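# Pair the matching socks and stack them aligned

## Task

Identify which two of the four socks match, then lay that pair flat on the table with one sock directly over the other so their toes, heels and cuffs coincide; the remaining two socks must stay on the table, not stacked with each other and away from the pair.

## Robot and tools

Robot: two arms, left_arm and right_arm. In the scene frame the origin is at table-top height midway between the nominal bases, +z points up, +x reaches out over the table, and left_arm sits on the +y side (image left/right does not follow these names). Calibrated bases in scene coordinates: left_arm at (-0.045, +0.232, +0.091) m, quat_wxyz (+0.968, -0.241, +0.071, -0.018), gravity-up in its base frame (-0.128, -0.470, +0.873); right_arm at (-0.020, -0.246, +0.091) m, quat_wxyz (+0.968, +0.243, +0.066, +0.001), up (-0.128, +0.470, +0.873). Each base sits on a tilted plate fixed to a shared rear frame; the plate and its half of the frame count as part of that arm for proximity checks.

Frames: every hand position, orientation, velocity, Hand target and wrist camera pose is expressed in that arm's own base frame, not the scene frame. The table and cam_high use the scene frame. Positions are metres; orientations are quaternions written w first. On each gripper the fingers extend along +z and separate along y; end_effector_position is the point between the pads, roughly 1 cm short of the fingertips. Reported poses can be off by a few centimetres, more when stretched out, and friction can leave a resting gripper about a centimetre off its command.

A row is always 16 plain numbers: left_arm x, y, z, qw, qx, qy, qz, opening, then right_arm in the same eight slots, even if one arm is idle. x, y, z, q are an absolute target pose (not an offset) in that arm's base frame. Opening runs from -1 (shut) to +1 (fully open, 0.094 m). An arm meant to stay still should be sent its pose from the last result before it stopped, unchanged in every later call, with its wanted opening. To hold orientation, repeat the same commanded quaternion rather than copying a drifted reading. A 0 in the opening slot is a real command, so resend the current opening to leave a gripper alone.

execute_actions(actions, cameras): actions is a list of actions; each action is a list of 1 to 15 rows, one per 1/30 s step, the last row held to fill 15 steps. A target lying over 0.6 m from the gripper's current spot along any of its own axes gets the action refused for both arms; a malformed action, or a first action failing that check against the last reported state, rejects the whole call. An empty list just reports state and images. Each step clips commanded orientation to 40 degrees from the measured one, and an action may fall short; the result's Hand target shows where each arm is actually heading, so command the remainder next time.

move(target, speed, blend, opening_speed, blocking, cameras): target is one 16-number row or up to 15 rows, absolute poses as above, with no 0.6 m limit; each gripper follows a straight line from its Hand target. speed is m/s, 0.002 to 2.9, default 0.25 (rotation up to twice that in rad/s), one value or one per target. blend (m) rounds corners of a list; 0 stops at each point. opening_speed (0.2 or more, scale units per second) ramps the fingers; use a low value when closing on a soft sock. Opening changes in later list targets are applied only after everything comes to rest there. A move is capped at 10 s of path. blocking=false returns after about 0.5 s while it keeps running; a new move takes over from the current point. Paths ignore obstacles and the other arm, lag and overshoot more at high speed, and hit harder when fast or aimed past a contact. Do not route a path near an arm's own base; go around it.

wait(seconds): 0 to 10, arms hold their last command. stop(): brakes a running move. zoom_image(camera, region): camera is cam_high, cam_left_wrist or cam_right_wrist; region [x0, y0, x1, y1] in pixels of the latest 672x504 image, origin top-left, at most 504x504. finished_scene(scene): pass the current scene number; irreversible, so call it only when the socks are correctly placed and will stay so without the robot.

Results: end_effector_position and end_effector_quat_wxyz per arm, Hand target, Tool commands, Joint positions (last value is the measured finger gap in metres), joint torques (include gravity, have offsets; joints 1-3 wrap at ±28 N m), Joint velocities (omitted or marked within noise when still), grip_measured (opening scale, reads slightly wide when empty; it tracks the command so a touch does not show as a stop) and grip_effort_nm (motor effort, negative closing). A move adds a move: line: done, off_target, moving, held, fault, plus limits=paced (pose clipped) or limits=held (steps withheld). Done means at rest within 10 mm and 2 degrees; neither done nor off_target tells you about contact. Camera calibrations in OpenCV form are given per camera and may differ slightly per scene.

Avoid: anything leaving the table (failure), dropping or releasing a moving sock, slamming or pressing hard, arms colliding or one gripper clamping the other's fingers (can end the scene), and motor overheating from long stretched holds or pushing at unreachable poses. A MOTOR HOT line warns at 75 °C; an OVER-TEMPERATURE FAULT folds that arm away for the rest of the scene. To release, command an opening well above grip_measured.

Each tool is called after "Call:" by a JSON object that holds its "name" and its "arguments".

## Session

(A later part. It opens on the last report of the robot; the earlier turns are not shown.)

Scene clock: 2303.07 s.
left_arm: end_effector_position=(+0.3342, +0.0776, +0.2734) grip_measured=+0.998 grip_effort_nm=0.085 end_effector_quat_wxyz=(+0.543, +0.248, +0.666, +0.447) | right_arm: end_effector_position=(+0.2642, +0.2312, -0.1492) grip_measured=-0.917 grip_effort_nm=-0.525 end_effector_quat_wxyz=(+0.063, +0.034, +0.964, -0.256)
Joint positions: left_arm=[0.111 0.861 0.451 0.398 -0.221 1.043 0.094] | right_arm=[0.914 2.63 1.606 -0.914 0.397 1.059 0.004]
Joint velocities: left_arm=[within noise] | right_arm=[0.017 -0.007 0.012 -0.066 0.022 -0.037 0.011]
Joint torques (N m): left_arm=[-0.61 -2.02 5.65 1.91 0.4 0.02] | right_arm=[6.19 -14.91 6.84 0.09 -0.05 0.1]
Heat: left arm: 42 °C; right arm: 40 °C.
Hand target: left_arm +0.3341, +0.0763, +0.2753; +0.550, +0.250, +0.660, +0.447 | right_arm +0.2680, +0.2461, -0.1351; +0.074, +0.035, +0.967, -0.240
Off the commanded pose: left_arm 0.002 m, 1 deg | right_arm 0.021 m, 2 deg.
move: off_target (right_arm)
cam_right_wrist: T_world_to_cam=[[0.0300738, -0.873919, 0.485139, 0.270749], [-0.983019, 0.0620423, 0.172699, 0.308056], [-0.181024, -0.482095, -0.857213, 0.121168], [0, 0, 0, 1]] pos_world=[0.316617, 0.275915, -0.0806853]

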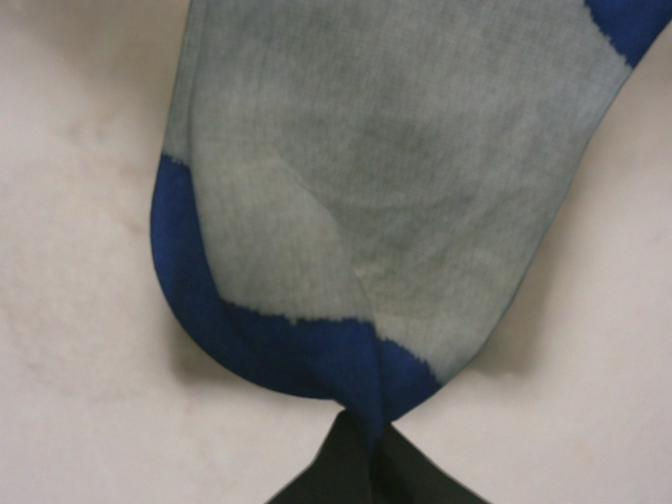

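Call:
{"name": "move", "arguments": {"target": [[0.3342,0.0763,0.2753,0.550,0.250,0.660,0.447,1.0,0.3118,0.2729,-0.0569,0.2021,0.0116,0.9488,-0.2435,-0.92]], "speed": 0.12, "cameras": ["cam_right_wrist", "cam_high"]}}

Scene clock: 2317.20 s.
left_arm: end_effector_position=(+0.3342, +0.0776, +0.2734) grip_measured=+0.998 grip_effort_nm=0.095 end_effector_quat_wxyz=(+0.543, +0.248, +0.666, +0.447) | right_arm: end_effector_position=(+0.3088, +0.2596, -0.0746) grip_measured=-0.917 grip_effort_nm=-0.730 end_effector_quat_wxyz=(+0.185, +0.018, +0.949, -0.255)
Joint positions: left_arm=[0.111 0.861 0.451 0.398 -0.221 1.043 0.094] | right_arm=[0.948 2.508 1.686 -0.992 0.599 1.061 0.004]
Joint velocities: left_arm=[within noise] | right_arm=[0.012 -0.002 0.007 0.051 -0.022 -0.007 -0.004]
Joint torques (N m): left_arm=[-0.5 -2.02 5.89 1.92 0.36 0.04] | right_arm=[6.49 -14.38 7.62 0.34 0.26 -0.03]
Heat: left arm: 42 °C; right arm: 45 °C.
Hand target: left_arm +0.3341, +0.0763, +0.2753; +0.550, +0.250, +0.660, +0.447 | right_arm +0.3115, +0.2726, -0.0571; +0.202, +0.012, +0.949, -0.243
Off the commanded pose: left_arm 0.002 m, 1 deg | right_arm 0.022 m, 2 deg.
move: off_target (right_arm)
cam_right_wrist: T_world_to_cam=[[-0.0023599, -0.864917, 0.501909, 0.266979], [-0.997965, -0.0299463, -0.0562973, 0.348686], [0.0637228, -0.501021, -0.863086, 0.135693], [0, 0, 0, 1]] pos_world=[0.33996, 0.309342, 0.0027451]
Images, in order (width x height): cam_high 672x504, cam_right_wrist 672x504.

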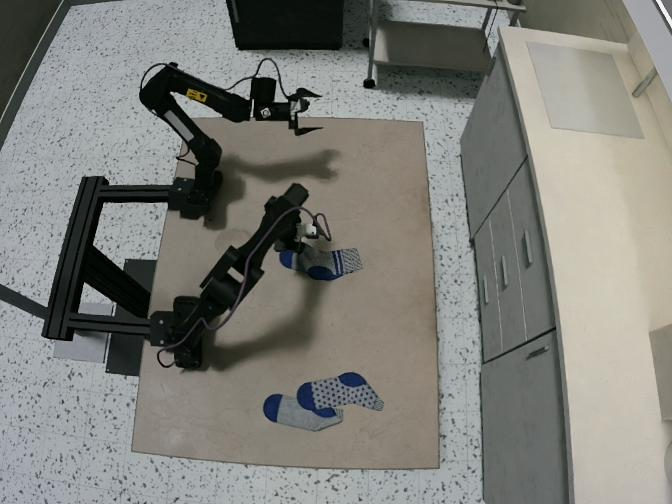

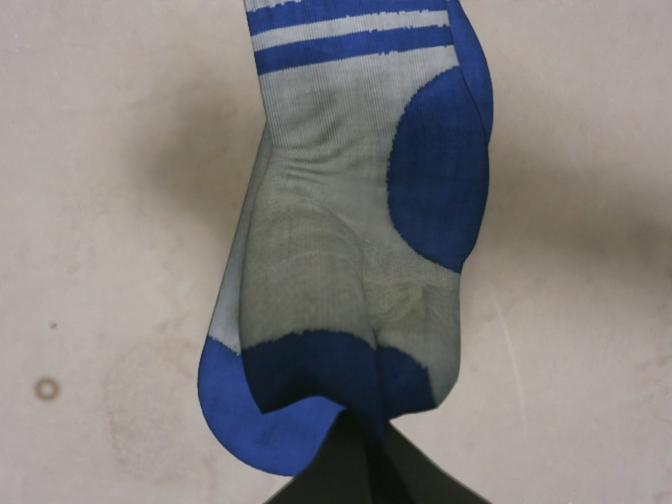

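Call:
{"name": "zoom_image", "arguments": {"camera": "cam_right_wrist", "region": [190, 280, 510, 504]}}

Scaled by 1.575.

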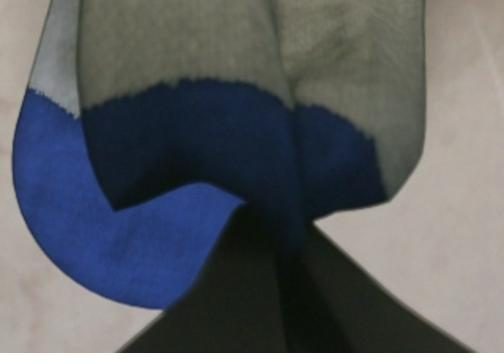

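Call:
{"name": "move", "arguments": {"target": [[0.3342,0.0763,0.2753,0.550,0.250,0.660,0.447,1.0,0.3888,0.2985,0.0435,0.3763,0.0269,0.8907,-0.2546,-0.92],[0.3342,0.0763,0.2753,0.550,0.250,0.660,0.447,1.0,0.4614,0.3157,0.1022,0.4776,0.0139,0.8389,-0.2614,-0.92],[0.3342,0.0763,0.2753,0.550,0.250,0.660,0.447,1.0,0.5300,0.3209,0.1552,0.5763,-0.0181,0.7745,-0.2611,-0.92]], "speed": 0.15, "blend": 0.02, "cameras": ["cam_right_wrist", "cam_high"]}}

Call:
{"name": "zoom_image", "arguments": {"camera": "cam_high", "region": [270, 160, 430, 300]}}

Scene clock: 2328.60 s.
left_arm: end_effector_position=(+0.3342, +0.0776, +0.2734) grip_measured=+0.998 grip_effort_nm=0.085 end_effector_quat_wxyz=(+0.543, +0.248, +0.666, +0.447) | right_arm: end_effector_position=(+0.5316, +0.3214, +0.1524) grip_measured=-0.917 grip_effort_nm=-0.725 end_effector_quat_wxyz=(+0.575, -0.015, +0.774, -0.263)
Joint positions: left_arm=[0.111 0.861 0.451 0.398 -0.221 1.043 0.094] | right_arm=[0.809 2.504 2.056 -0.088 1.168 0.051 0.004]
Joint torques (N m): left_arm=[-0.32 -2.11 5.74 1.92 0.34 0.04] | right_arm=[6.46 -14.68 5.14 1.8 -0.01 -0.06]
Heat: left arm: 42 °C; right arm: 45 °C.
Hand target: left_arm +0.3341, +0.0763, +0.2753; +0.550, +0.250, +0.660, +0.447 | right_arm +0.5300, +0.3210, +0.1551; +0.576, -0.018, +0.775, -0.261
Off the commanded pose: left_arm 0.002 m, 1 deg | right_arm 0.003 m, 0 deg.
move: done
cam_right_wrist: T_world_to_cam=[[-0.216072, -0.820654, 0.528999, 0.302263], [-0.610595, -0.309208, -0.729084, 0.572033], [0.761897, -0.480539, -0.434276, -0.0946481], [0, 0, 0, 1]] pos_world=[0.486703, 0.379448, 0.21606]
Images, in order (width x height): cam_high 672x504, cam_right_wrist 672x504.

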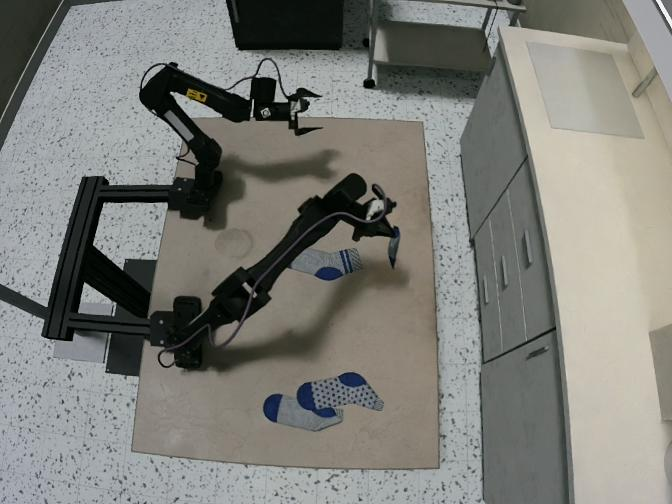

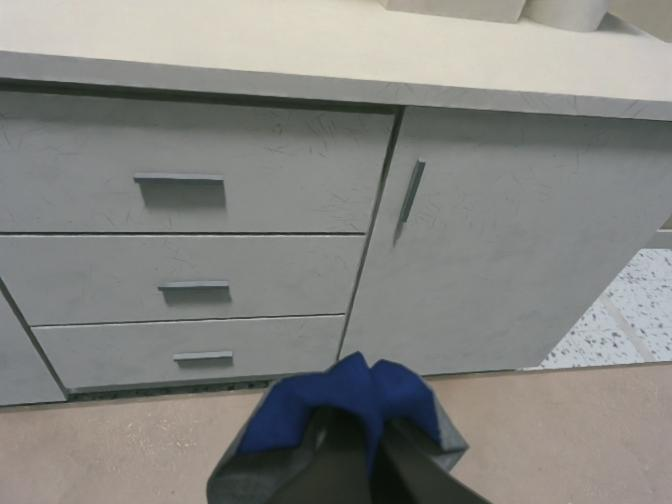

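Scaled by 3.150.

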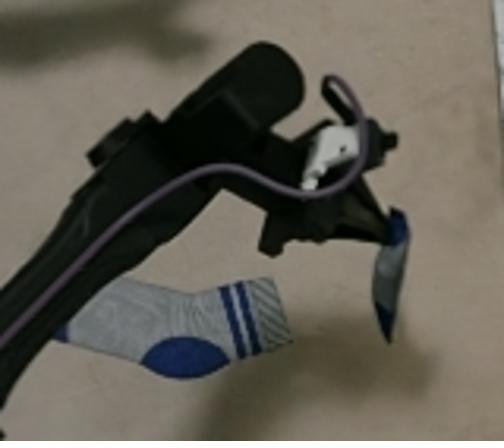

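Call:
{"name": "move", "arguments": {"target": [[0.3342,0.0763,0.2753,0.550,0.250,0.660,0.447,1.0,0.5219,0.3026,0.1054,0.5627,-0.0136,0.7844,-0.2614,-0.92],[0.3342,0.0763,0.2753,0.550,0.250,0.660,0.447,1.0,0.4861,0.3046,0.0854,0.5280,-0.0021,0.8082,-0.2617,-0.92],[0.3342,0.0763,0.2753,0.550,0.250,0.660,0.447,1.0,0.4584,0.3004,0.0584,0.4776,0.0139,0.8389,-0.2614,-0.92],[0.3342,0.0763,0.2753,0.550,0.250,0.660,0.447,1.0,0.4281,0.2922,0.0218,0.4180,0.0321,0.8702,-0.2598,-0.92]], "speed": 0.12, "blend": 0.015, "cameras": ["cam_right_wrist", "cam_high"]}}

Call:
{"name": "zoom_image", "arguments": {"camera": "cam_high", "region": [270, 160, 430, 300]}}

Scene clock: 2350.07 s.
left_arm: end_effector_position=(+0.3342, +0.0776, +0.2734) grip_measured=+0.998 grip_effort_nm=0.095 end_effector_quat_wxyz=(+0.543, +0.248, +0.666, +0.447) | right_arm: end_effector_position=(+0.4327, +0.2820, +0.0268) grip_measured=-0.920 grip_effort_nm=-0.764 end_effector_quat_wxyz=(+0.419, +0.041, +0.870, -0.258)
Joint positions: left_arm=[0.111 0.861 0.451 0.398 -0.221 1.043 0.094] | right_arm=[0.874 2.502 1.905 -0.815 1.02 0.879 0.004]
Joint velocities: left_arm=[within noise] | right_arm=[0.007 -0.002 -0.002 -0.051 -0.022 0.081 -0.004]
Joint torques (N m): left_arm=[-0.43 -2.02 5.7 1.93 0.37 -0.02] | right_arm=[7.46 -10.39 8.69 0.81 0.32 0.1]
Heat: left arm: 42 °C; right arm: 43 °C.
Hand target: left_arm +0.3341, +0.0763, +0.2753; +0.550, +0.250, +0.660, +0.447 | right_arm +0.4279, +0.2919, +0.0219; +0.418, +0.032, +0.870, -0.259
Off the commanded pose: left_arm 0.002 m, 1 deg | right_arm 0.012 m, 1 deg.
move: off_target (right_arm)
cam_right_wrist: T_world_to_cam=[[-0.18884, -0.848117, 0.495013, 0.311814], [-0.850399, -0.110846, -0.51433, 0.450006], [0.491082, -0.518084, -0.700305, 0.0421846], [0, 0, 0, 1]] pos_world=[0.420851, 0.336191, 0.106642]
Images, in order (width x height): cam_high 672x504, cam_right_wrist 672x504.

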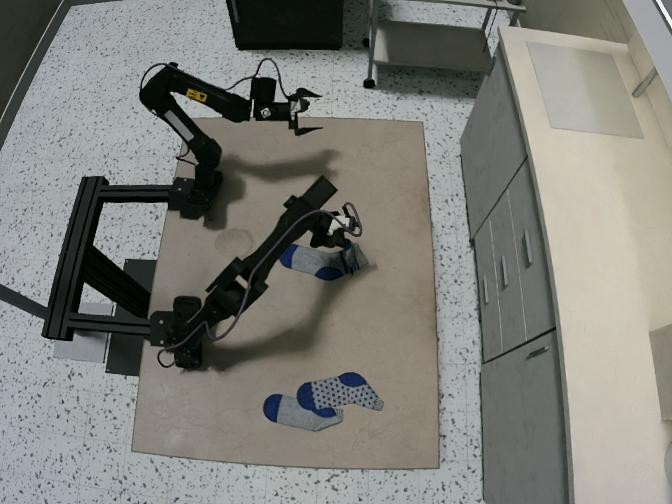

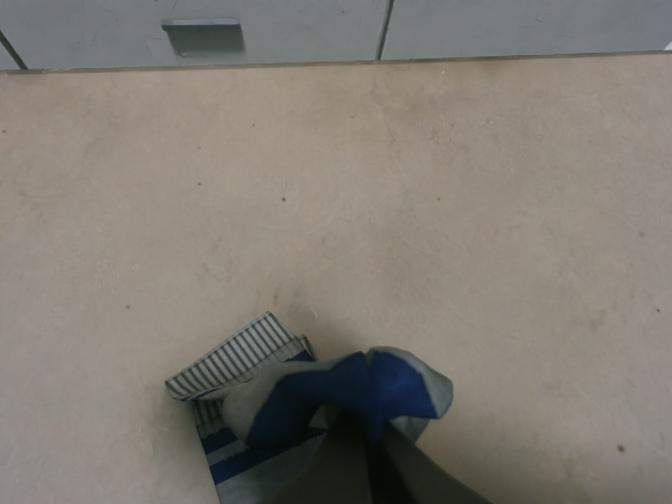

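Scaled by 3.150.

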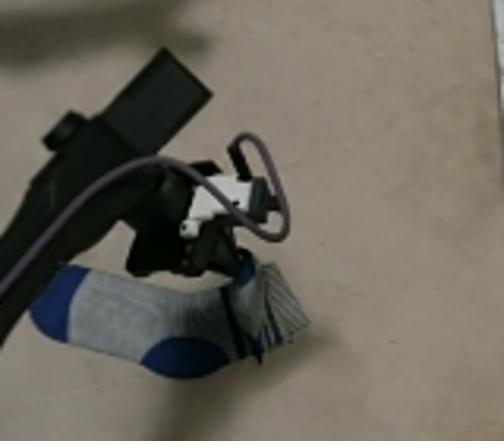

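Call:
{"name": "move", "arguments": {"target": [[0.3342,0.0763,0.2753,0.550,0.250,0.660,0.447,1.0,0.4712,0.3115,0.1058,0.4856,0.0618,0.8271,-0.2769,-0.92],[0.3342,0.0763,0.2753,0.550,0.250,0.660,0.447,1.0,0.5128,0.3098,0.1586,0.5745,0.0785,0.7572,-0.3016,-0.92]], "speed": 0.15, "blend": 0.015, "cameras": ["cam_right_wrist", "cam_high"]}}

Call:
{"name": "move", "arguments": {"target": [[0.3342,0.0763,0.2753,0.550,0.250,0.660,0.447,1.0,0.5037,0.2937,0.1076,0.5745,0.0785,0.7572,-0.3016,-0.92],[0.3342,0.0763,0.2753,0.550,0.250,0.660,0.447,1.0,0.4713,0.3059,0.0825,0.5410,0.0915,0.7815,-0.2978,-0.92],[0.3342,0.0763,0.2753,0.550,0.250,0.660,0.447,1.0,0.4449,0.3088,0.0519,0.4922,0.1095,0.8131,-0.2917,-0.92],[0.3342,0.0763,0.2753,0.550,0.250,0.660,0.447,1.0,0.4147,0.3041,0.0134,0.4294,0.0972,0.8547,-0.2758,-0.92]], "speed": 0.12, "blend": 0.015, "cameras": ["cam_right_wrist", "cam_high"]}}

Call:
{"name": "zoom_image", "arguments": {"camera": "cam_high", "region": [270, 160, 430, 300]}}

Scene clock: 2388.23 s.
left_arm: end_effector_position=(+0.3342, +0.0776, +0.2734) grip_measured=+0.998 grip_effort_nm=0.090 end_effector_quat_wxyz=(+0.543, +0.248, +0.666, +0.447) | right_arm: end_effector_position=(+0.5147, +0.3128, +0.1510) grip_measured=-0.919 grip_effort_nm=-0.755 end_effector_quat_wxyz=(+0.571, +0.076, +0.761, -0.298)
Joint positions: left_arm=[0.111 0.861 0.451 0.398 -0.221 1.043 0.094] | right_arm=[0.837 2.643 2.361 -0.568 1.341 0.454 0.004]
Joint velocities: left_arm=[within noise] | right_arm=[-0.007 0.012 -0.002 0.051 -0.022 -0.037 -0.004]
Joint torques (N m): left_arm=[-0.28 -2.18 5.78 1.92 0.35 0.03] | right_arm=[6.5 -15.69 4.9 1.55 0.39 -0.09]
Heat: left arm: 42 °C; right arm: 43 °C.
Hand target: left_arm +0.3341, +0.0763, +0.2753; +0.550, +0.250, +0.660, +0.447 | right_arm +0.5129, +0.3099, +0.1585; +0.574, +0.079, +0.757, -0.302
Off the commanded pose: left_arm 0.002 m, 1 deg | right_arm 0.008 m, 1 deg.
move: done
cam_right_wrist: T_world_to_cam=[[-0.39252, -0.786994, 0.475992, 0.380532], [-0.610711, -0.163956, -0.774694, 0.51962], [0.687721, -0.594776, -0.41627, -0.0153194], [0, 0, 0, 1]] pos_world=[0.47724, 0.37556, 0.215039]
Images, in order (width x height): cam_high 672x504, cam_right_wrist 672x504.

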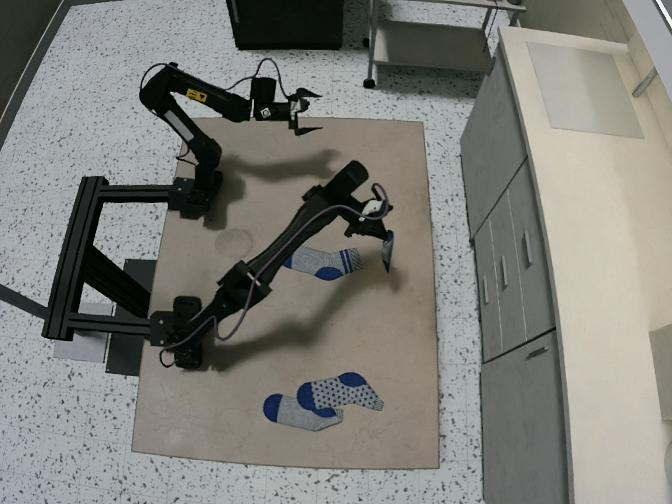

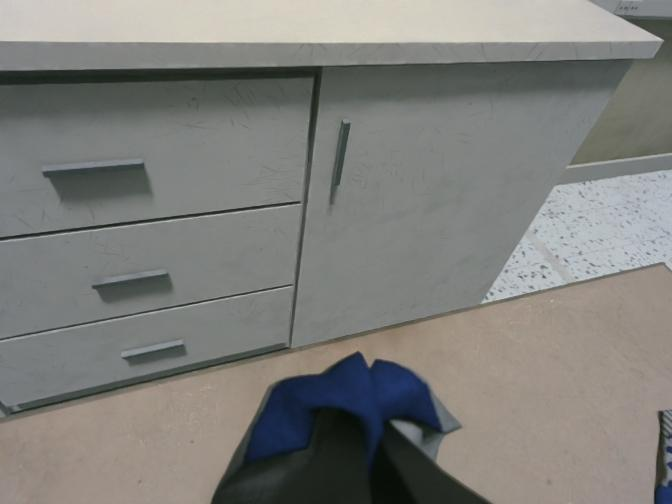

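Scene clock: 2390.83 s.
left_arm: end_effector_position=(+0.3342, +0.0776, +0.2734) grip_measured=+0.998 grip_effort_nm=0.090 end_effector_quat_wxyz=(+0.543, +0.248, +0.666, +0.447) | right_arm: end_effector_position=(+0.4232, +0.2988, +0.0226) grip_measured=-0.919 grip_effort_nm=-0.559 end_effector_quat_wxyz=(+0.432, +0.112, +0.854, -0.266)
Joint positions: left_arm=[0.111 0.861 0.451 0.398 -0.221 1.043 0.094] | right_arm=[0.918 2.685 2.221 -1.161 1.064 1.21 0.004]
Joint velocities: left_arm=[within noise] | right_arm=[-0.017 -0.022 -0.017 -0.007 -0.066 0.022 0.014]
Joint torques (N m): left_arm=[-0.5 -2.13 5.68 1.91 0.37 0.02] | right_arm=[7.6 -11.56 6.58 0.53 0.45 0.11]
Heat: left arm: 42 °C; right arm: 43 °C.
Hand target: left_arm +0.3341, +0.0763, +0.2753; +0.550, +0.250, +0.660, +0.447 | right_arm +0.4148, +0.3039, +0.0137; +0.430, +0.097, +0.854, -0.275
Off the commanded pose: left_arm 0.002 m, 1 deg | right_arm 0.014 m, 2 deg.
move: off_target (right_arm)
cam_right_wrist: T_world_to_cam=[[-0.327807, -0.832883, 0.445925, 0.381734], [-0.816694, 0.0125452, -0.576934, 0.391809], [0.474924, -0.553307, -0.684323, 0.0695066], [0, 0, 0, 1]] pos_world=[0.412113, 0.351483, 0.103388]
Images, in order (width x height): cam_high 672x504, cam_right_wrist 672x504.

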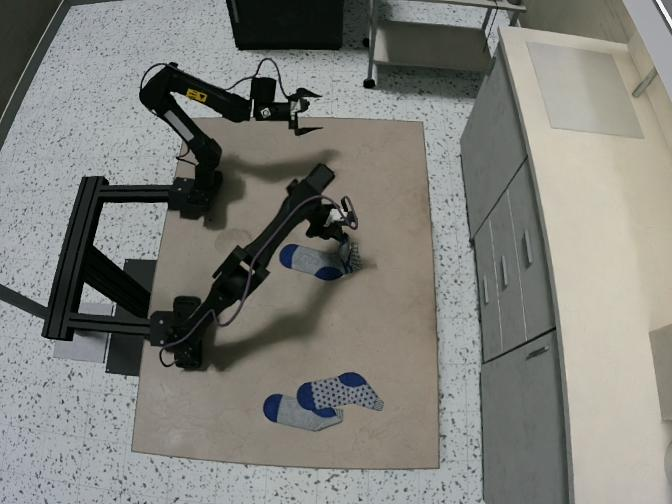

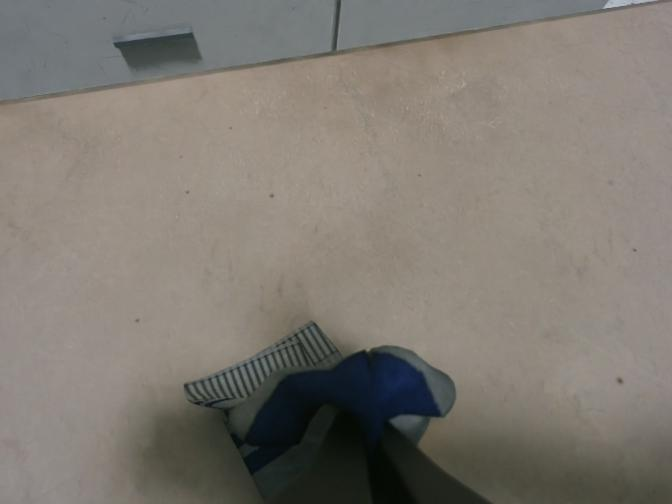

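Scaled by 3.150.

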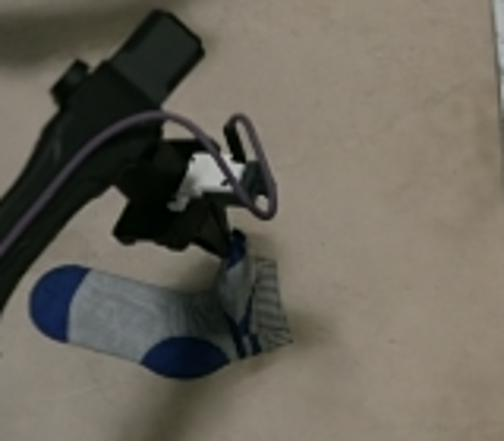

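Call:
{"name": "zoom_image", "arguments": {"camera": "cam_right_wrist", "region": [160, 290, 480, 504]}}

Call:
{"name": "zoom_image", "arguments": {"camera": "cam_high", "region": [310, 220, 380, 290]}}

Scaled by 1.575.

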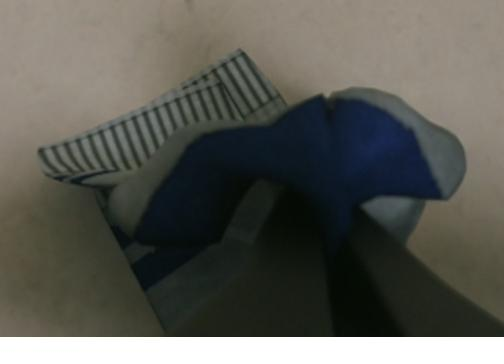

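Scaled by 7.200.

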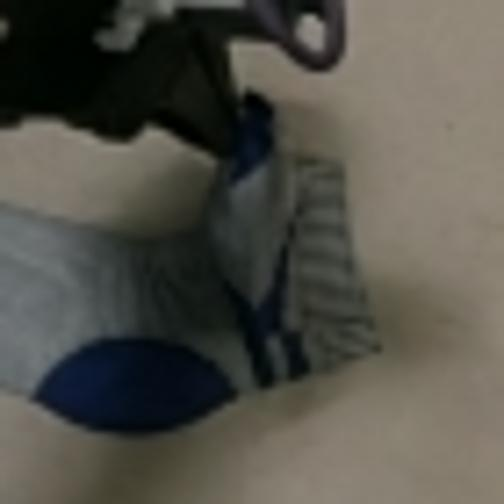

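Call:
{"name": "move", "arguments": {"target": [[0.3342,0.0763,0.2753,0.550,0.250,0.660,0.447,1.0,0.4712,0.3115,0.1058,0.4856,0.0618,0.8271,-0.2769,-0.92],[0.3342,0.0763,0.2753,0.550,0.250,0.660,0.447,1.0,0.5221,0.3015,0.1587,0.5694,0.0325,0.7718,-0.2819,-0.92]], "speed": 0.15, "blend": 0.015, "cameras": ["cam_high"]}}

Call:
{"name": "zoom_image", "arguments": {"camera": "cam_high", "region": [280, 180, 420, 290]}}

Call:
{"name": "move", "arguments": {"target": [[0.3342,0.0763,0.2753,0.550,0.250,0.660,0.447,1.0,0.5192,0.2836,0.1153,0.5694,0.0325,0.7718,-0.2819,-0.92],[0.3342,0.0763,0.2753,0.550,0.250,0.660,0.447,1.0,0.4846,0.2922,0.0918,0.5352,0.0448,0.7960,-0.2802,-0.92],[0.3342,0.0763,0.2753,0.550,0.250,0.660,0.447,1.0,0.4568,0.2950,0.0611,0.4856,0.0618,0.8271,-0.2769,-0.92],[0.3342,0.0763,0.2753,0.550,0.250,0.660,0.447,1.0,0.4262,0.2930,0.0210,0.4239,0.0647,0.8630,-0.2679,-0.92]], "speed": 0.12, "blend": 0.015, "cameras": ["cam_right_wrist", "cam_high"]}}

Call:
{"name": "zoom_image", "arguments": {"camera": "cam_high", "region": [310, 220, 380, 290]}}

Call:
{"name": "zoom_image", "arguments": {"camera": "cam_right_wrist", "region": [160, 290, 480, 504]}}

Scene clock: 2435.87 s.
left_arm: end_effector_position=(+0.3342, +0.0776, +0.2734) grip_measured=+0.998 grip_effort_nm=0.090 end_effector_quat_wxyz=(+0.543, +0.248, +0.666, +0.447) | right_arm: end_effector_position=(+0.5239, +0.3036, +0.1436) grip_measured=-0.920 grip_effort_nm=-0.769 end_effector_quat_wxyz=(+0.563, +0.028, +0.774, -0.289)
Joint positions: left_arm=[0.111 0.861 0.451 0.398 -0.221 1.043 0.094] | right_arm=[0.807 2.527 2.098 -0.252 1.249 0.217 0.004]
Joint velocities: left_arm=[within noise] | right_arm=[-0.012 -0.017 -0.022 0.007 -0.066 0.022 -0.004]
Joint torques (N m): left_arm=[-0.5 -2 5.71 1.92 0.39 -0.03] | right_arm=[6.37 -16.73 5.08 1.67 0.12 -0.07]
Heat: left arm: 42 °C; right arm: 43 °C.
Hand target: left_arm +0.3341, +0.0763, +0.2753; +0.550, +0.250, +0.660, +0.447 | right_arm +0.5222, +0.3015, +0.1585; +0.569, +0.033, +0.772, -0.282
Off the commanded pose: left_arm 0.002 m, 1 deg | right_arm 0.015 m, 1 deg.
move: off_target (right_arm)

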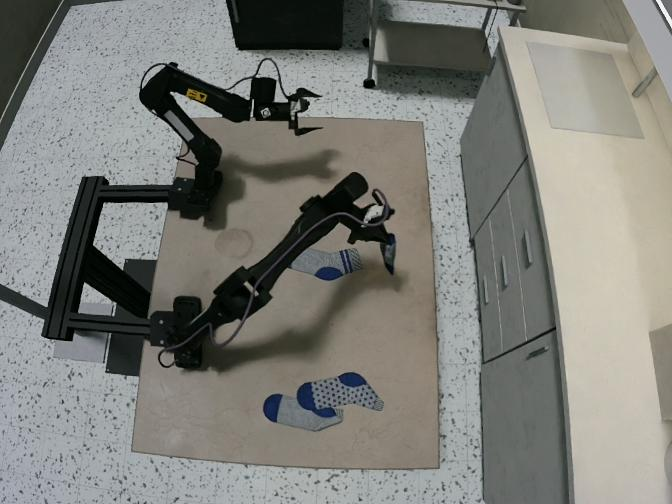

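Scaled by 3.600.

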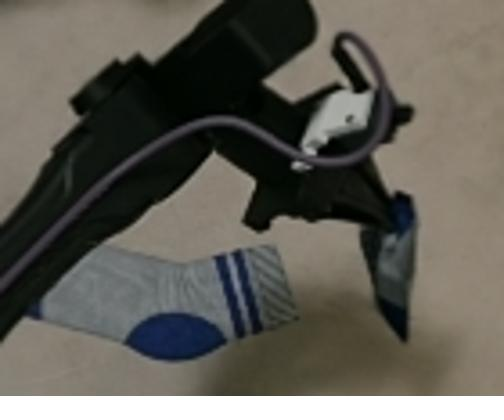

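Scene clock: 2438.60 s.
left_arm: end_effector_position=(+0.3342, +0.0776, +0.2734) grip_measured=+0.998 grip_effort_nm=0.090 end_effector_quat_wxyz=(+0.543, +0.248, +0.666, +0.447) | right_arm: end_effector_position=(+0.4311, +0.2834, +0.0256) grip_measured=-0.918 grip_effort_nm=-0.735 end_effector_quat_wxyz=(+0.424, +0.074, +0.863, -0.266)
Joint positions: left_arm=[0.111 0.861 0.451 0.398 -0.221 1.043 0.094] | right_arm=[0.883 2.565 2.011 -0.944 1.046 1.012 0.004]
Joint velocities: left_arm=[within noise] | right_arm=[-0.002 0.002 -0.002 0.022 -0.022 0.007 -0.005]
Joint torques (N m): left_arm=[-0.42 -2.04 5.53 1.92 0.39 -0.01] | right_arm=[7.51 -10.82 8.38 0.73 0.39 0.14]
Heat: left arm: 42 °C; right arm: 43 °C.
Hand target: left_arm +0.3341, +0.0763, +0.2753; +0.550, +0.250, +0.660, +0.447 | right_arm +0.4261, +0.2928, +0.0210; +0.424, +0.064, +0.863, -0.267
Off the commanded pose: left_arm 0.002 m, 1 deg | right_arm 0.012 m, 1 deg.
move: off_target (right_arm)
cam_right_wrist: T_world_to_cam=[[-0.255447, -0.839448, 0.479659, 0.340007], [-0.839072, -0.0539859, -0.541335, 0.427845], [0.480318, -0.540751, -0.690567, 0.0536577], [0, 0, 0, 1]] pos_world=[0.420073, 0.337532, 0.105574]
Images, in order (width x height): cam_high 672x504, cam_right_wrist 672x504.

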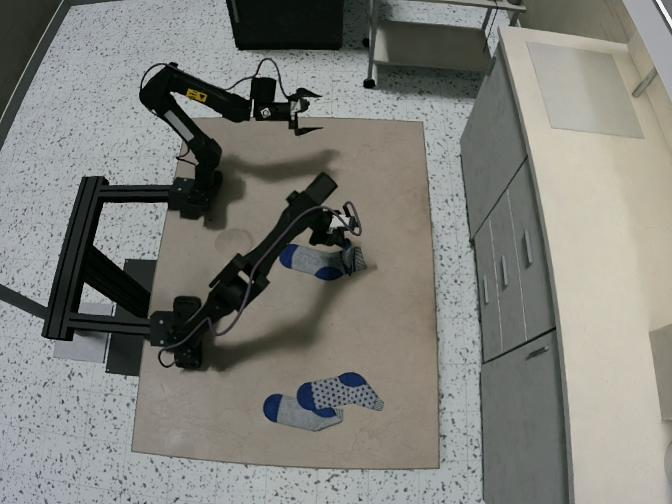

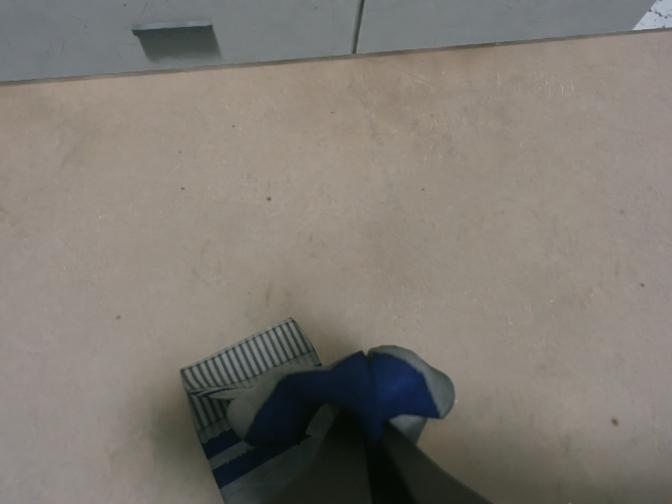

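Scaled by 7.200.

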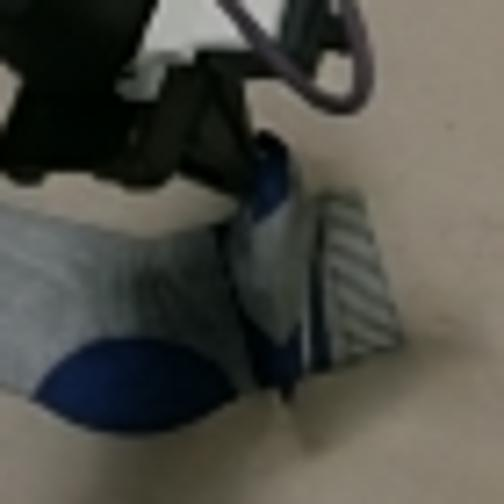

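Scaled by 1.575.

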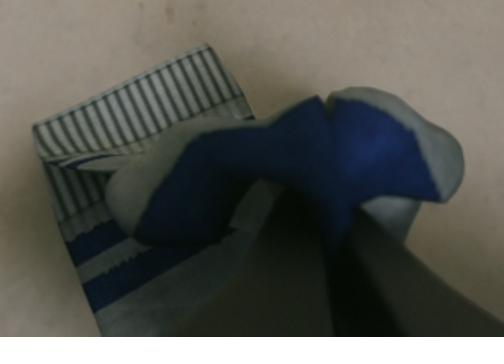

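Call:
{"name": "move", "arguments": {"target": [[0.3342,0.0763,0.2753,0.550,0.250,0.660,0.447,1.0,0.3823,0.2802,-0.0380,0.3176,0.0257,0.9146,-0.2500,-0.92],[0.3342,0.0763,0.2753,0.550,0.250,0.660,0.447,1.0,0.3446,0.2632,-0.0939,0.2021,0.0116,0.9488,-0.2435,-0.92],[0.3342,0.0763,0.2753,0.550,0.250,0.660,0.447,1.0,0.3195,0.2447,-0.1368,0.1124,0.0073,0.9639,-0.2424,-0.92]], "speed": 0.12, "blend": 0.015, "cameras": ["cam_right_wrist", "cam_high"]}}

Call:
{"name": "zoom_image", "arguments": {"camera": "cam_high", "region": [270, 200, 390, 300]}}

Scene clock: 2452.03 s.
left_arm: end_effector_position=(+0.3342, +0.0776, +0.2734) grip_measured=+0.998 grip_effort_nm=0.085 end_effector_quat_wxyz=(+0.543, +0.248, +0.666, +0.447) | right_arm: end_effector_position=(+0.3253, +0.2519, -0.1232) grip_measured=-0.917 grip_effort_nm=-0.520 end_effector_quat_wxyz=(+0.123, +0.014, +0.965, -0.233)
Joint positions: left_arm=[0.111 0.861 0.451 0.398 -0.221 1.043 0.094] | right_arm=[0.862 2.627 1.751 -0.915 0.489 0.945 0.004]
Joint velocities: left_arm=[within noise] | right_arm=[0.002 -0.017 -0.007 0.022 -0.066 -0.022 0.011]
Joint torques (N m): left_arm=[-0.49 -2.02 5.56 1.9 0.35 0.03] | right_arm=[5.27 -10.63 4.33 0.7 -0.01 -0.07]
Heat: left arm: 42 °C; right arm: 43 °C.
Hand target: left_arm +0.3341, +0.0763, +0.2753; +0.550, +0.250, +0.660, +0.447 | right_arm +0.3193, +0.2445, -0.1363; +0.112, +0.007, +0.964, -0.242
Off the commanded pose: left_arm 0.002 m, 1 deg | right_arm 0.016 m, 2 deg.
move: off_target (right_arm)
cam_right_wrist: T_world_to_cam=[[0.0441784, -0.889598, 0.454602, 0.269893], [-0.997622, -0.0151889, 0.0672267, 0.373534], [-0.0528998, -0.456491, -0.888154, 0.112506], [0, 0, 0, 1]] pos_world=[0.366674, 0.297128, -0.0478826]
Images, in order (width x height): cam_high 672x504, cam_right_wrist 672x504.

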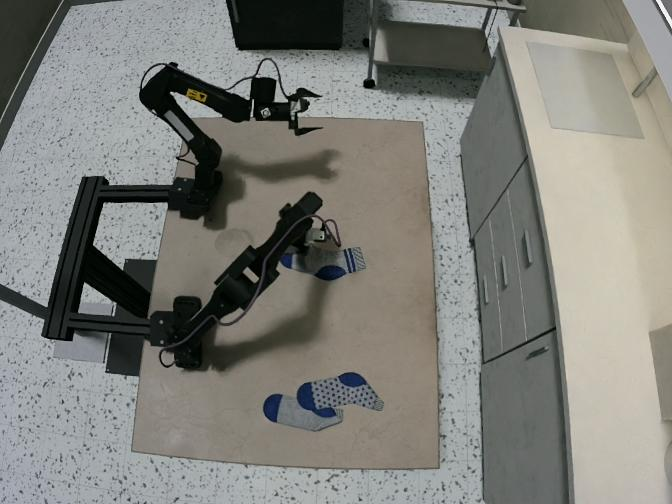

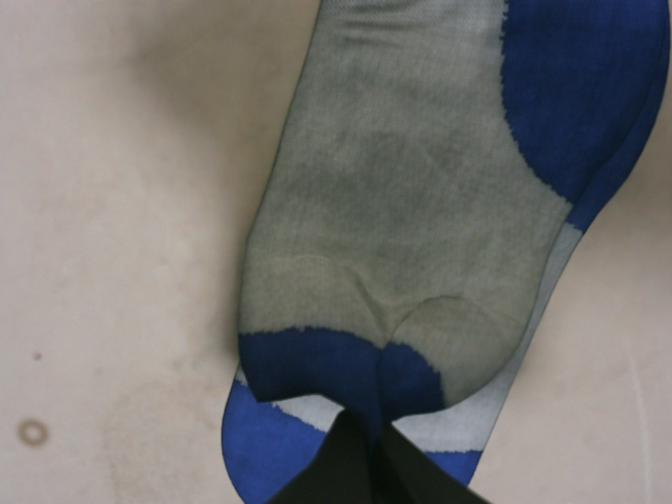

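Scaled by 4.200.

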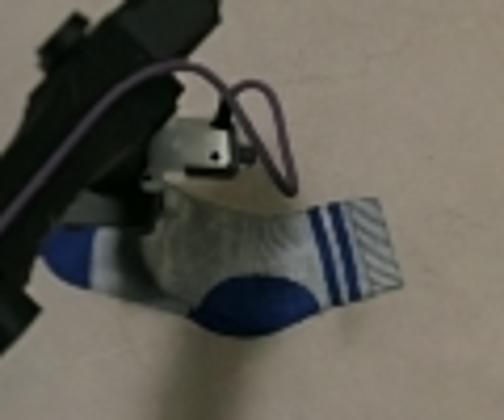

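Call:
{"name": "move", "arguments": {"target": [[0.3342,0.0763,0.2753,0.550,0.250,0.660,0.447,1.0,0.2844,0.2251,-0.1612,0.0681,0.0095,0.9680,-0.2424,-0.92]], "speed": 0.08, "cameras": ["cam_right_wrist", "cam_high"]}}

Call:
{"name": "zoom_image", "arguments": {"camera": "cam_high", "region": [270, 200, 390, 300]}}

Scene clock: 2459.93 s.
left_arm: end_effector_position=(+0.3342, +0.0776, +0.2734) grip_measured=+0.998 grip_effort_nm=0.090 end_effector_quat_wxyz=(+0.543, +0.248, +0.666, +0.447) | right_arm: end_effector_position=(+0.2911, +0.2296, -0.1515) grip_measured=-0.916 grip_effort_nm=-0.598 end_effector_quat_wxyz=(+0.075, +0.010, +0.969, -0.237)
Joint positions: left_arm=[0.111 0.861 0.451 0.398 -0.221 1.043 0.094] | right_arm=[0.862 2.627 1.612 -0.842 0.418 0.944 0.004]
Joint torques (N m): left_arm=[-0.49 -1.92 5.89 1.89 0.35 0.01] | right_arm=[5.46 -10.76 4 0.61 -0.07 0.07]
Heat: left arm: 42 °C; right arm: 42 °C.
Hand target: left_arm +0.3341, +0.0763, +0.2753; +0.550, +0.250, +0.660, +0.447 | right_arm +0.2844, +0.2249, -0.1608; +0.068, +0.010, +0.968, -0.242
Off the commanded pose: left_arm 0.002 m, 1 deg | right_arm 0.013 m, 1 deg.
move: off_target (right_arm)
cam_right_wrist: T_world_to_cam=[[0.0723705, -0.887905, 0.454299, 0.255774], [-0.986641, 0.00292113, 0.162883, 0.348196], [-0.145951, -0.460018, -0.875832, 0.105179], [0, 0, 0, 1]] pos_world=[0.340385, 0.27447, -0.0807942]
Images, in order (width x height): cam_high 672x504, cam_right_wrist 672x504.

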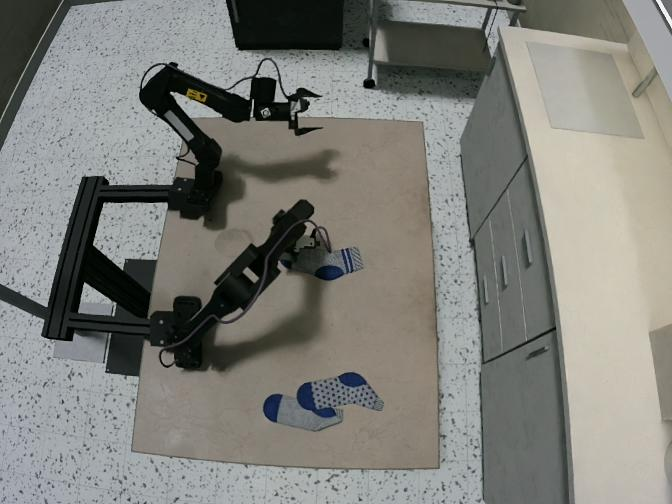

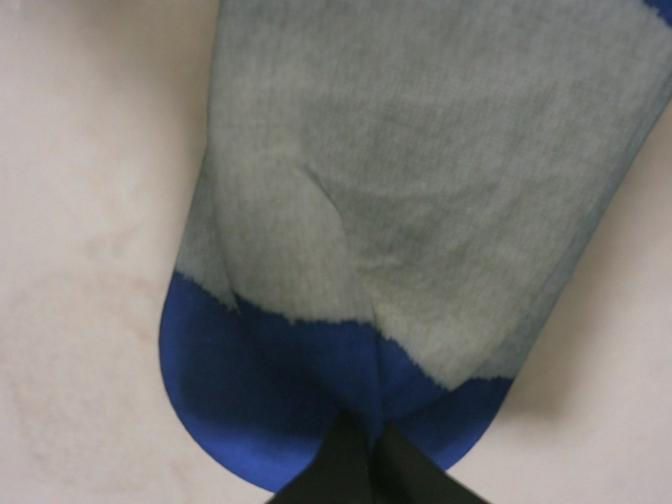

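Scaled by 4.200.

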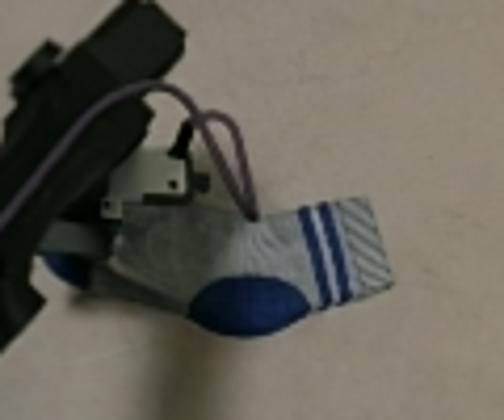

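Call:
{"name": "move", "arguments": {"target": [[0.3342,0.0763,0.2753,0.550,0.250,0.660,0.447,1.0,0.2820,0.2141,-0.1831,0.0681,0.0095,0.9680,-0.2424,-0.92]], "speed": 0.06, "cameras": ["cam_right_wrist", "cam_high"]}}

Call:
{"name": "zoom_image", "arguments": {"camera": "cam_high", "region": [270, 200, 390, 300]}}

Scene clock: 2477.33 s.
left_arm: end_effector_position=(+0.3342, +0.0776, +0.2734) grip_measured=+0.998 grip_effort_nm=0.085 end_effector_quat_wxyz=(+0.543, +0.248, +0.666, +0.447) | right_arm: end_effector_position=(+0.2890, +0.2269, -0.1628) grip_measured=-0.919 grip_effort_nm=-0.750 end_effector_quat_wxyz=(+0.078, +0.012, +0.969, -0.232)
Joint positions: left_arm=[0.111 0.861 0.451 0.398 -0.221 1.043 0.094] | right_arm=[0.861 2.639 1.581 -0.786 0.417 0.944 0.004]
Joint velocities: left_arm=[within noise] | right_arm=[0.007 0.007 -0.022 0.022 0.007 -0.066 -0.005]
Joint torques (N m): left_arm=[-0.44 -2.06 5.64 1.91 0.35 -0.04] | right_arm=[4.56 -8.91 3 0.94 0 -0.07]
Heat: left arm: 42 °C; right arm: 41 °C.
Hand target: left_arm +0.3341, +0.0763, +0.2753; +0.550, +0.250, +0.660, +0.447 | right_arm +0.2813, +0.2138, -0.1818; +0.068, +0.010, +0.968, -0.243
Off the commanded pose: left_arm 0.002 m, 1 deg | right_arm 0.025 m, 2 deg.
move: off_target (right_arm)
cam_right_wrist: T_world_to_cam=[[0.0679805, -0.892624, 0.445648, 0.259682], [-0.987891, 0.00221469, 0.155132, 0.34725], [-0.139462, -0.450797, -0.881665, 0.0887976], [0, 0, 0, 1]] pos_world=[0.337776, 0.271059, -0.0913066]
Images, in order (width x height): cam_high 672x504, cam_right_wrist 672x504.

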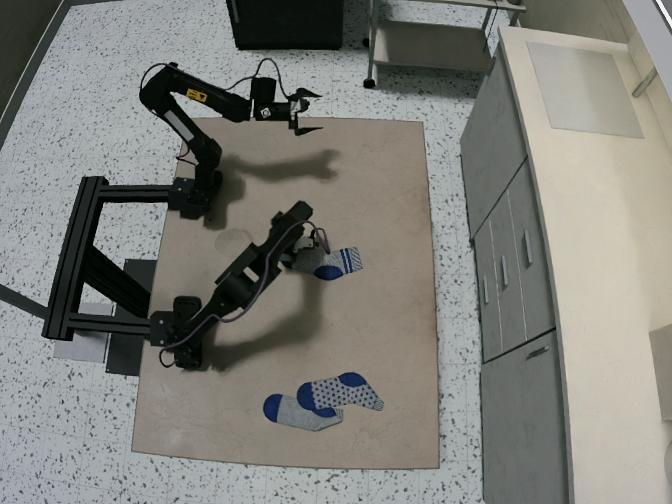

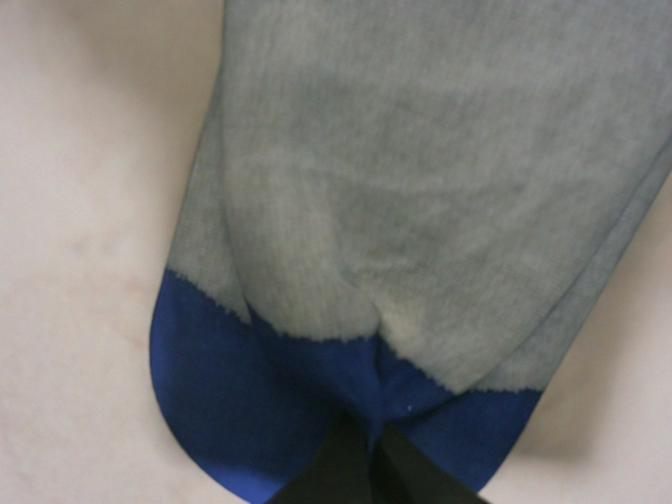

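Scaled by 4.200.

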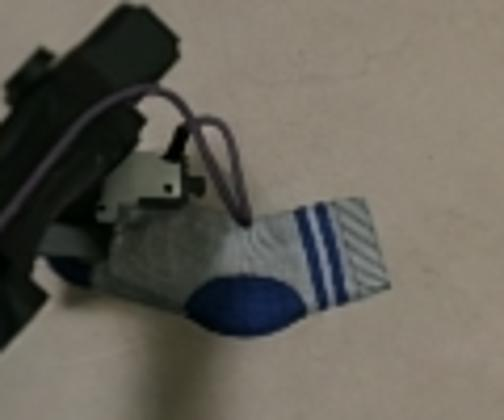

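Call:
{"name": "move", "arguments": {"target": [[0.3342,0.0763,0.2753,0.550,0.250,0.660,0.447,1.0,0.2825,0.2188,-0.1743,0.0681,0.0095,0.9680,-0.2424,-0.92],[0.3342,0.0763,0.2753,0.550,0.250,0.660,0.447,1.0,0.2825,0.2188,-0.1743,0.0681,0.0095,0.9680,-0.2424,0.7]], "speed": 0.06, "opening_speed": 0.5, "cameras": ["cam_right_wrist"]}}

Scene clock: 2486.93 s.
left_arm: end_effector_position=(+0.3342, +0.0776, +0.2734) grip_measured=+0.998 grip_effort_nm=0.090 end_effector_quat_wxyz=(+0.543, +0.248, +0.666, +0.447) | right_arm: end_effector_position=(+0.2884, +0.2324, -0.1653) grip_measured=+0.698 grip_effort_nm=0.115 end_effector_quat_wxyz=(+0.078, +0.014, +0.972, -0.220)
Joint positions: left_arm=[0.111 0.861 0.451 0.398 -0.221 1.043 0.094] | right_arm=[0.864 2.639 1.579 -0.766 0.401 0.944 0.08]
Joint torques (N m): left_arm=[-0.43 -1.96 5.75 1.93 0.37 -0.01] | right_arm=[4.74 -10.06 4.4 0.36 0.15 -0.01]
Heat: left arm: 42 °C; right arm: 40 °C.
Hand target: left_arm +0.3341, +0.0763, +0.2753; +0.550, +0.250, +0.660, +0.447 | right_arm +0.2823, +0.2189, -0.1739; +0.068, +0.009, +0.968, -0.242
Off the commanded pose: left_arm 0.002 m, 1 deg | right_arm 0.017 m, 3 deg.
move: off_target (right_arm); target 2's new opening was sent with right_arm's hand 0.015 m and 2 deg from that target
cam_right_wrist: T_world_to_cam=[[0.0672567, -0.903308, 0.423687, 0.264801], [-0.987829, -0.000594967, 0.155541, 0.347769], [-0.14025, -0.428991, -0.892355, 0.08235], [0, 0, 0, 1]] pos_world=[0.337277, 0.274732, -0.0927999]

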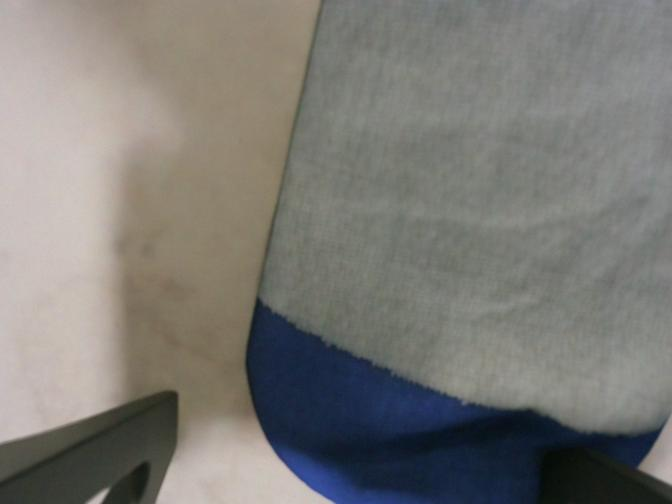

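Call:
{"name": "zoom_image", "arguments": {"camera": "cam_right_wrist", "region": [240, 260, 672, 504]}}

Scaled by 1.167.

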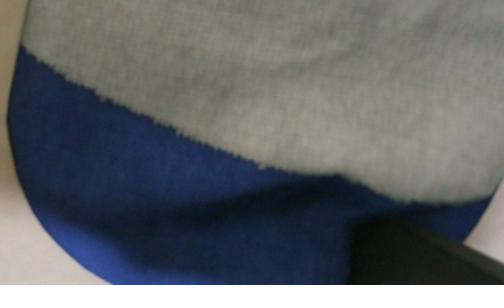

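Call:
{"name": "move", "arguments": {"target": [[0.3342,0.0763,0.2753,0.550,0.250,0.660,0.447,1.0,0.2810,0.2560,-0.1200,0.0681,0.0095,0.9680,-0.2424,0.7]], "speed": 0.06, "cameras": ["cam_right_wrist", "cam_high"]}}

Call:
{"name": "zoom_image", "arguments": {"camera": "cam_high", "region": [270, 200, 390, 300]}}

Scene clock: 2497.50 s.
left_arm: end_effector_position=(+0.3342, +0.0776, +0.2734) grip_measured=+0.998 grip_effort_nm=0.095 end_effector_quat_wxyz=(+0.543, +0.248, +0.666, +0.447) | right_arm: end_effector_position=(+0.2774, +0.2400, -0.1355) grip_measured=+0.698 grip_effort_nm=0.085 end_effector_quat_wxyz=(+0.055, +0.010, +0.964, -0.259)
Joint positions: left_arm=[0.111 0.861 0.451 0.398 -0.221 1.043 0.094] | right_arm=[0.901 2.639 1.699 -0.996 0.4 0.996 0.08]
Joint torques (N m): left_arm=[-0.46 -1.87 5.81 1.91 0.34 0.03] | right_arm=[6.58 -15.21 7.1 0.07 -0.05 0.1]
Heat: left arm: 42 °C; right arm: 40 °C.
Hand target: left_arm +0.3341, +0.0763, +0.2753; +0.550, +0.250, +0.660, +0.447 | right_arm +0.2806, +0.2556, -0.1203; +0.068, +0.009, +0.968, -0.242
Off the commanded pose: left_arm 0.002 m, 1 deg | right_arm 0.023 m, 2 deg.
move: off_target (right_arm)
cam_right_wrist: T_world_to_cam=[[0.0810749, -0.868138, 0.489656, 0.256418], [-0.97949, 0.0215248, 0.200342, 0.330677], [-0.184464, -0.495856, -0.848587, 0.144912], [0, 0, 0, 1]] pos_world=[0.329836, 0.287344, -0.0688346]
Images, in order (width x height): cam_high 672x504, cam_right_wrist 672x504.

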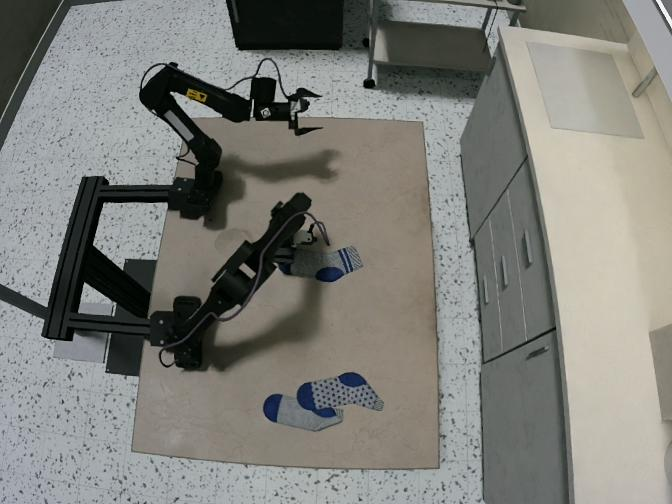

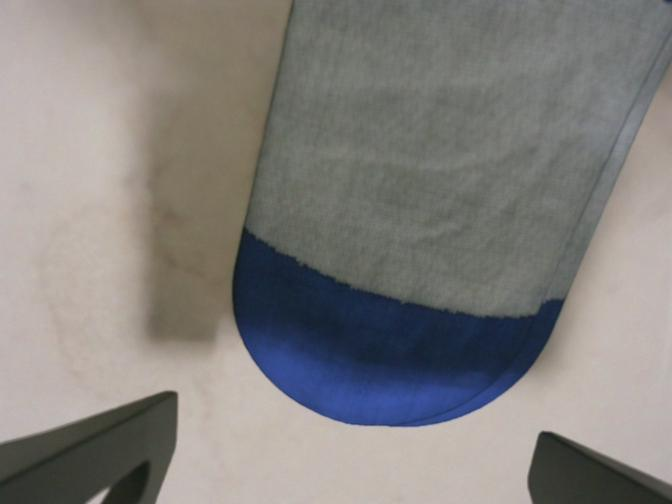

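Scaled by 4.200.

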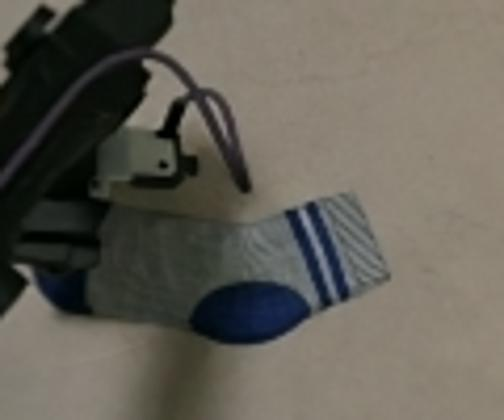

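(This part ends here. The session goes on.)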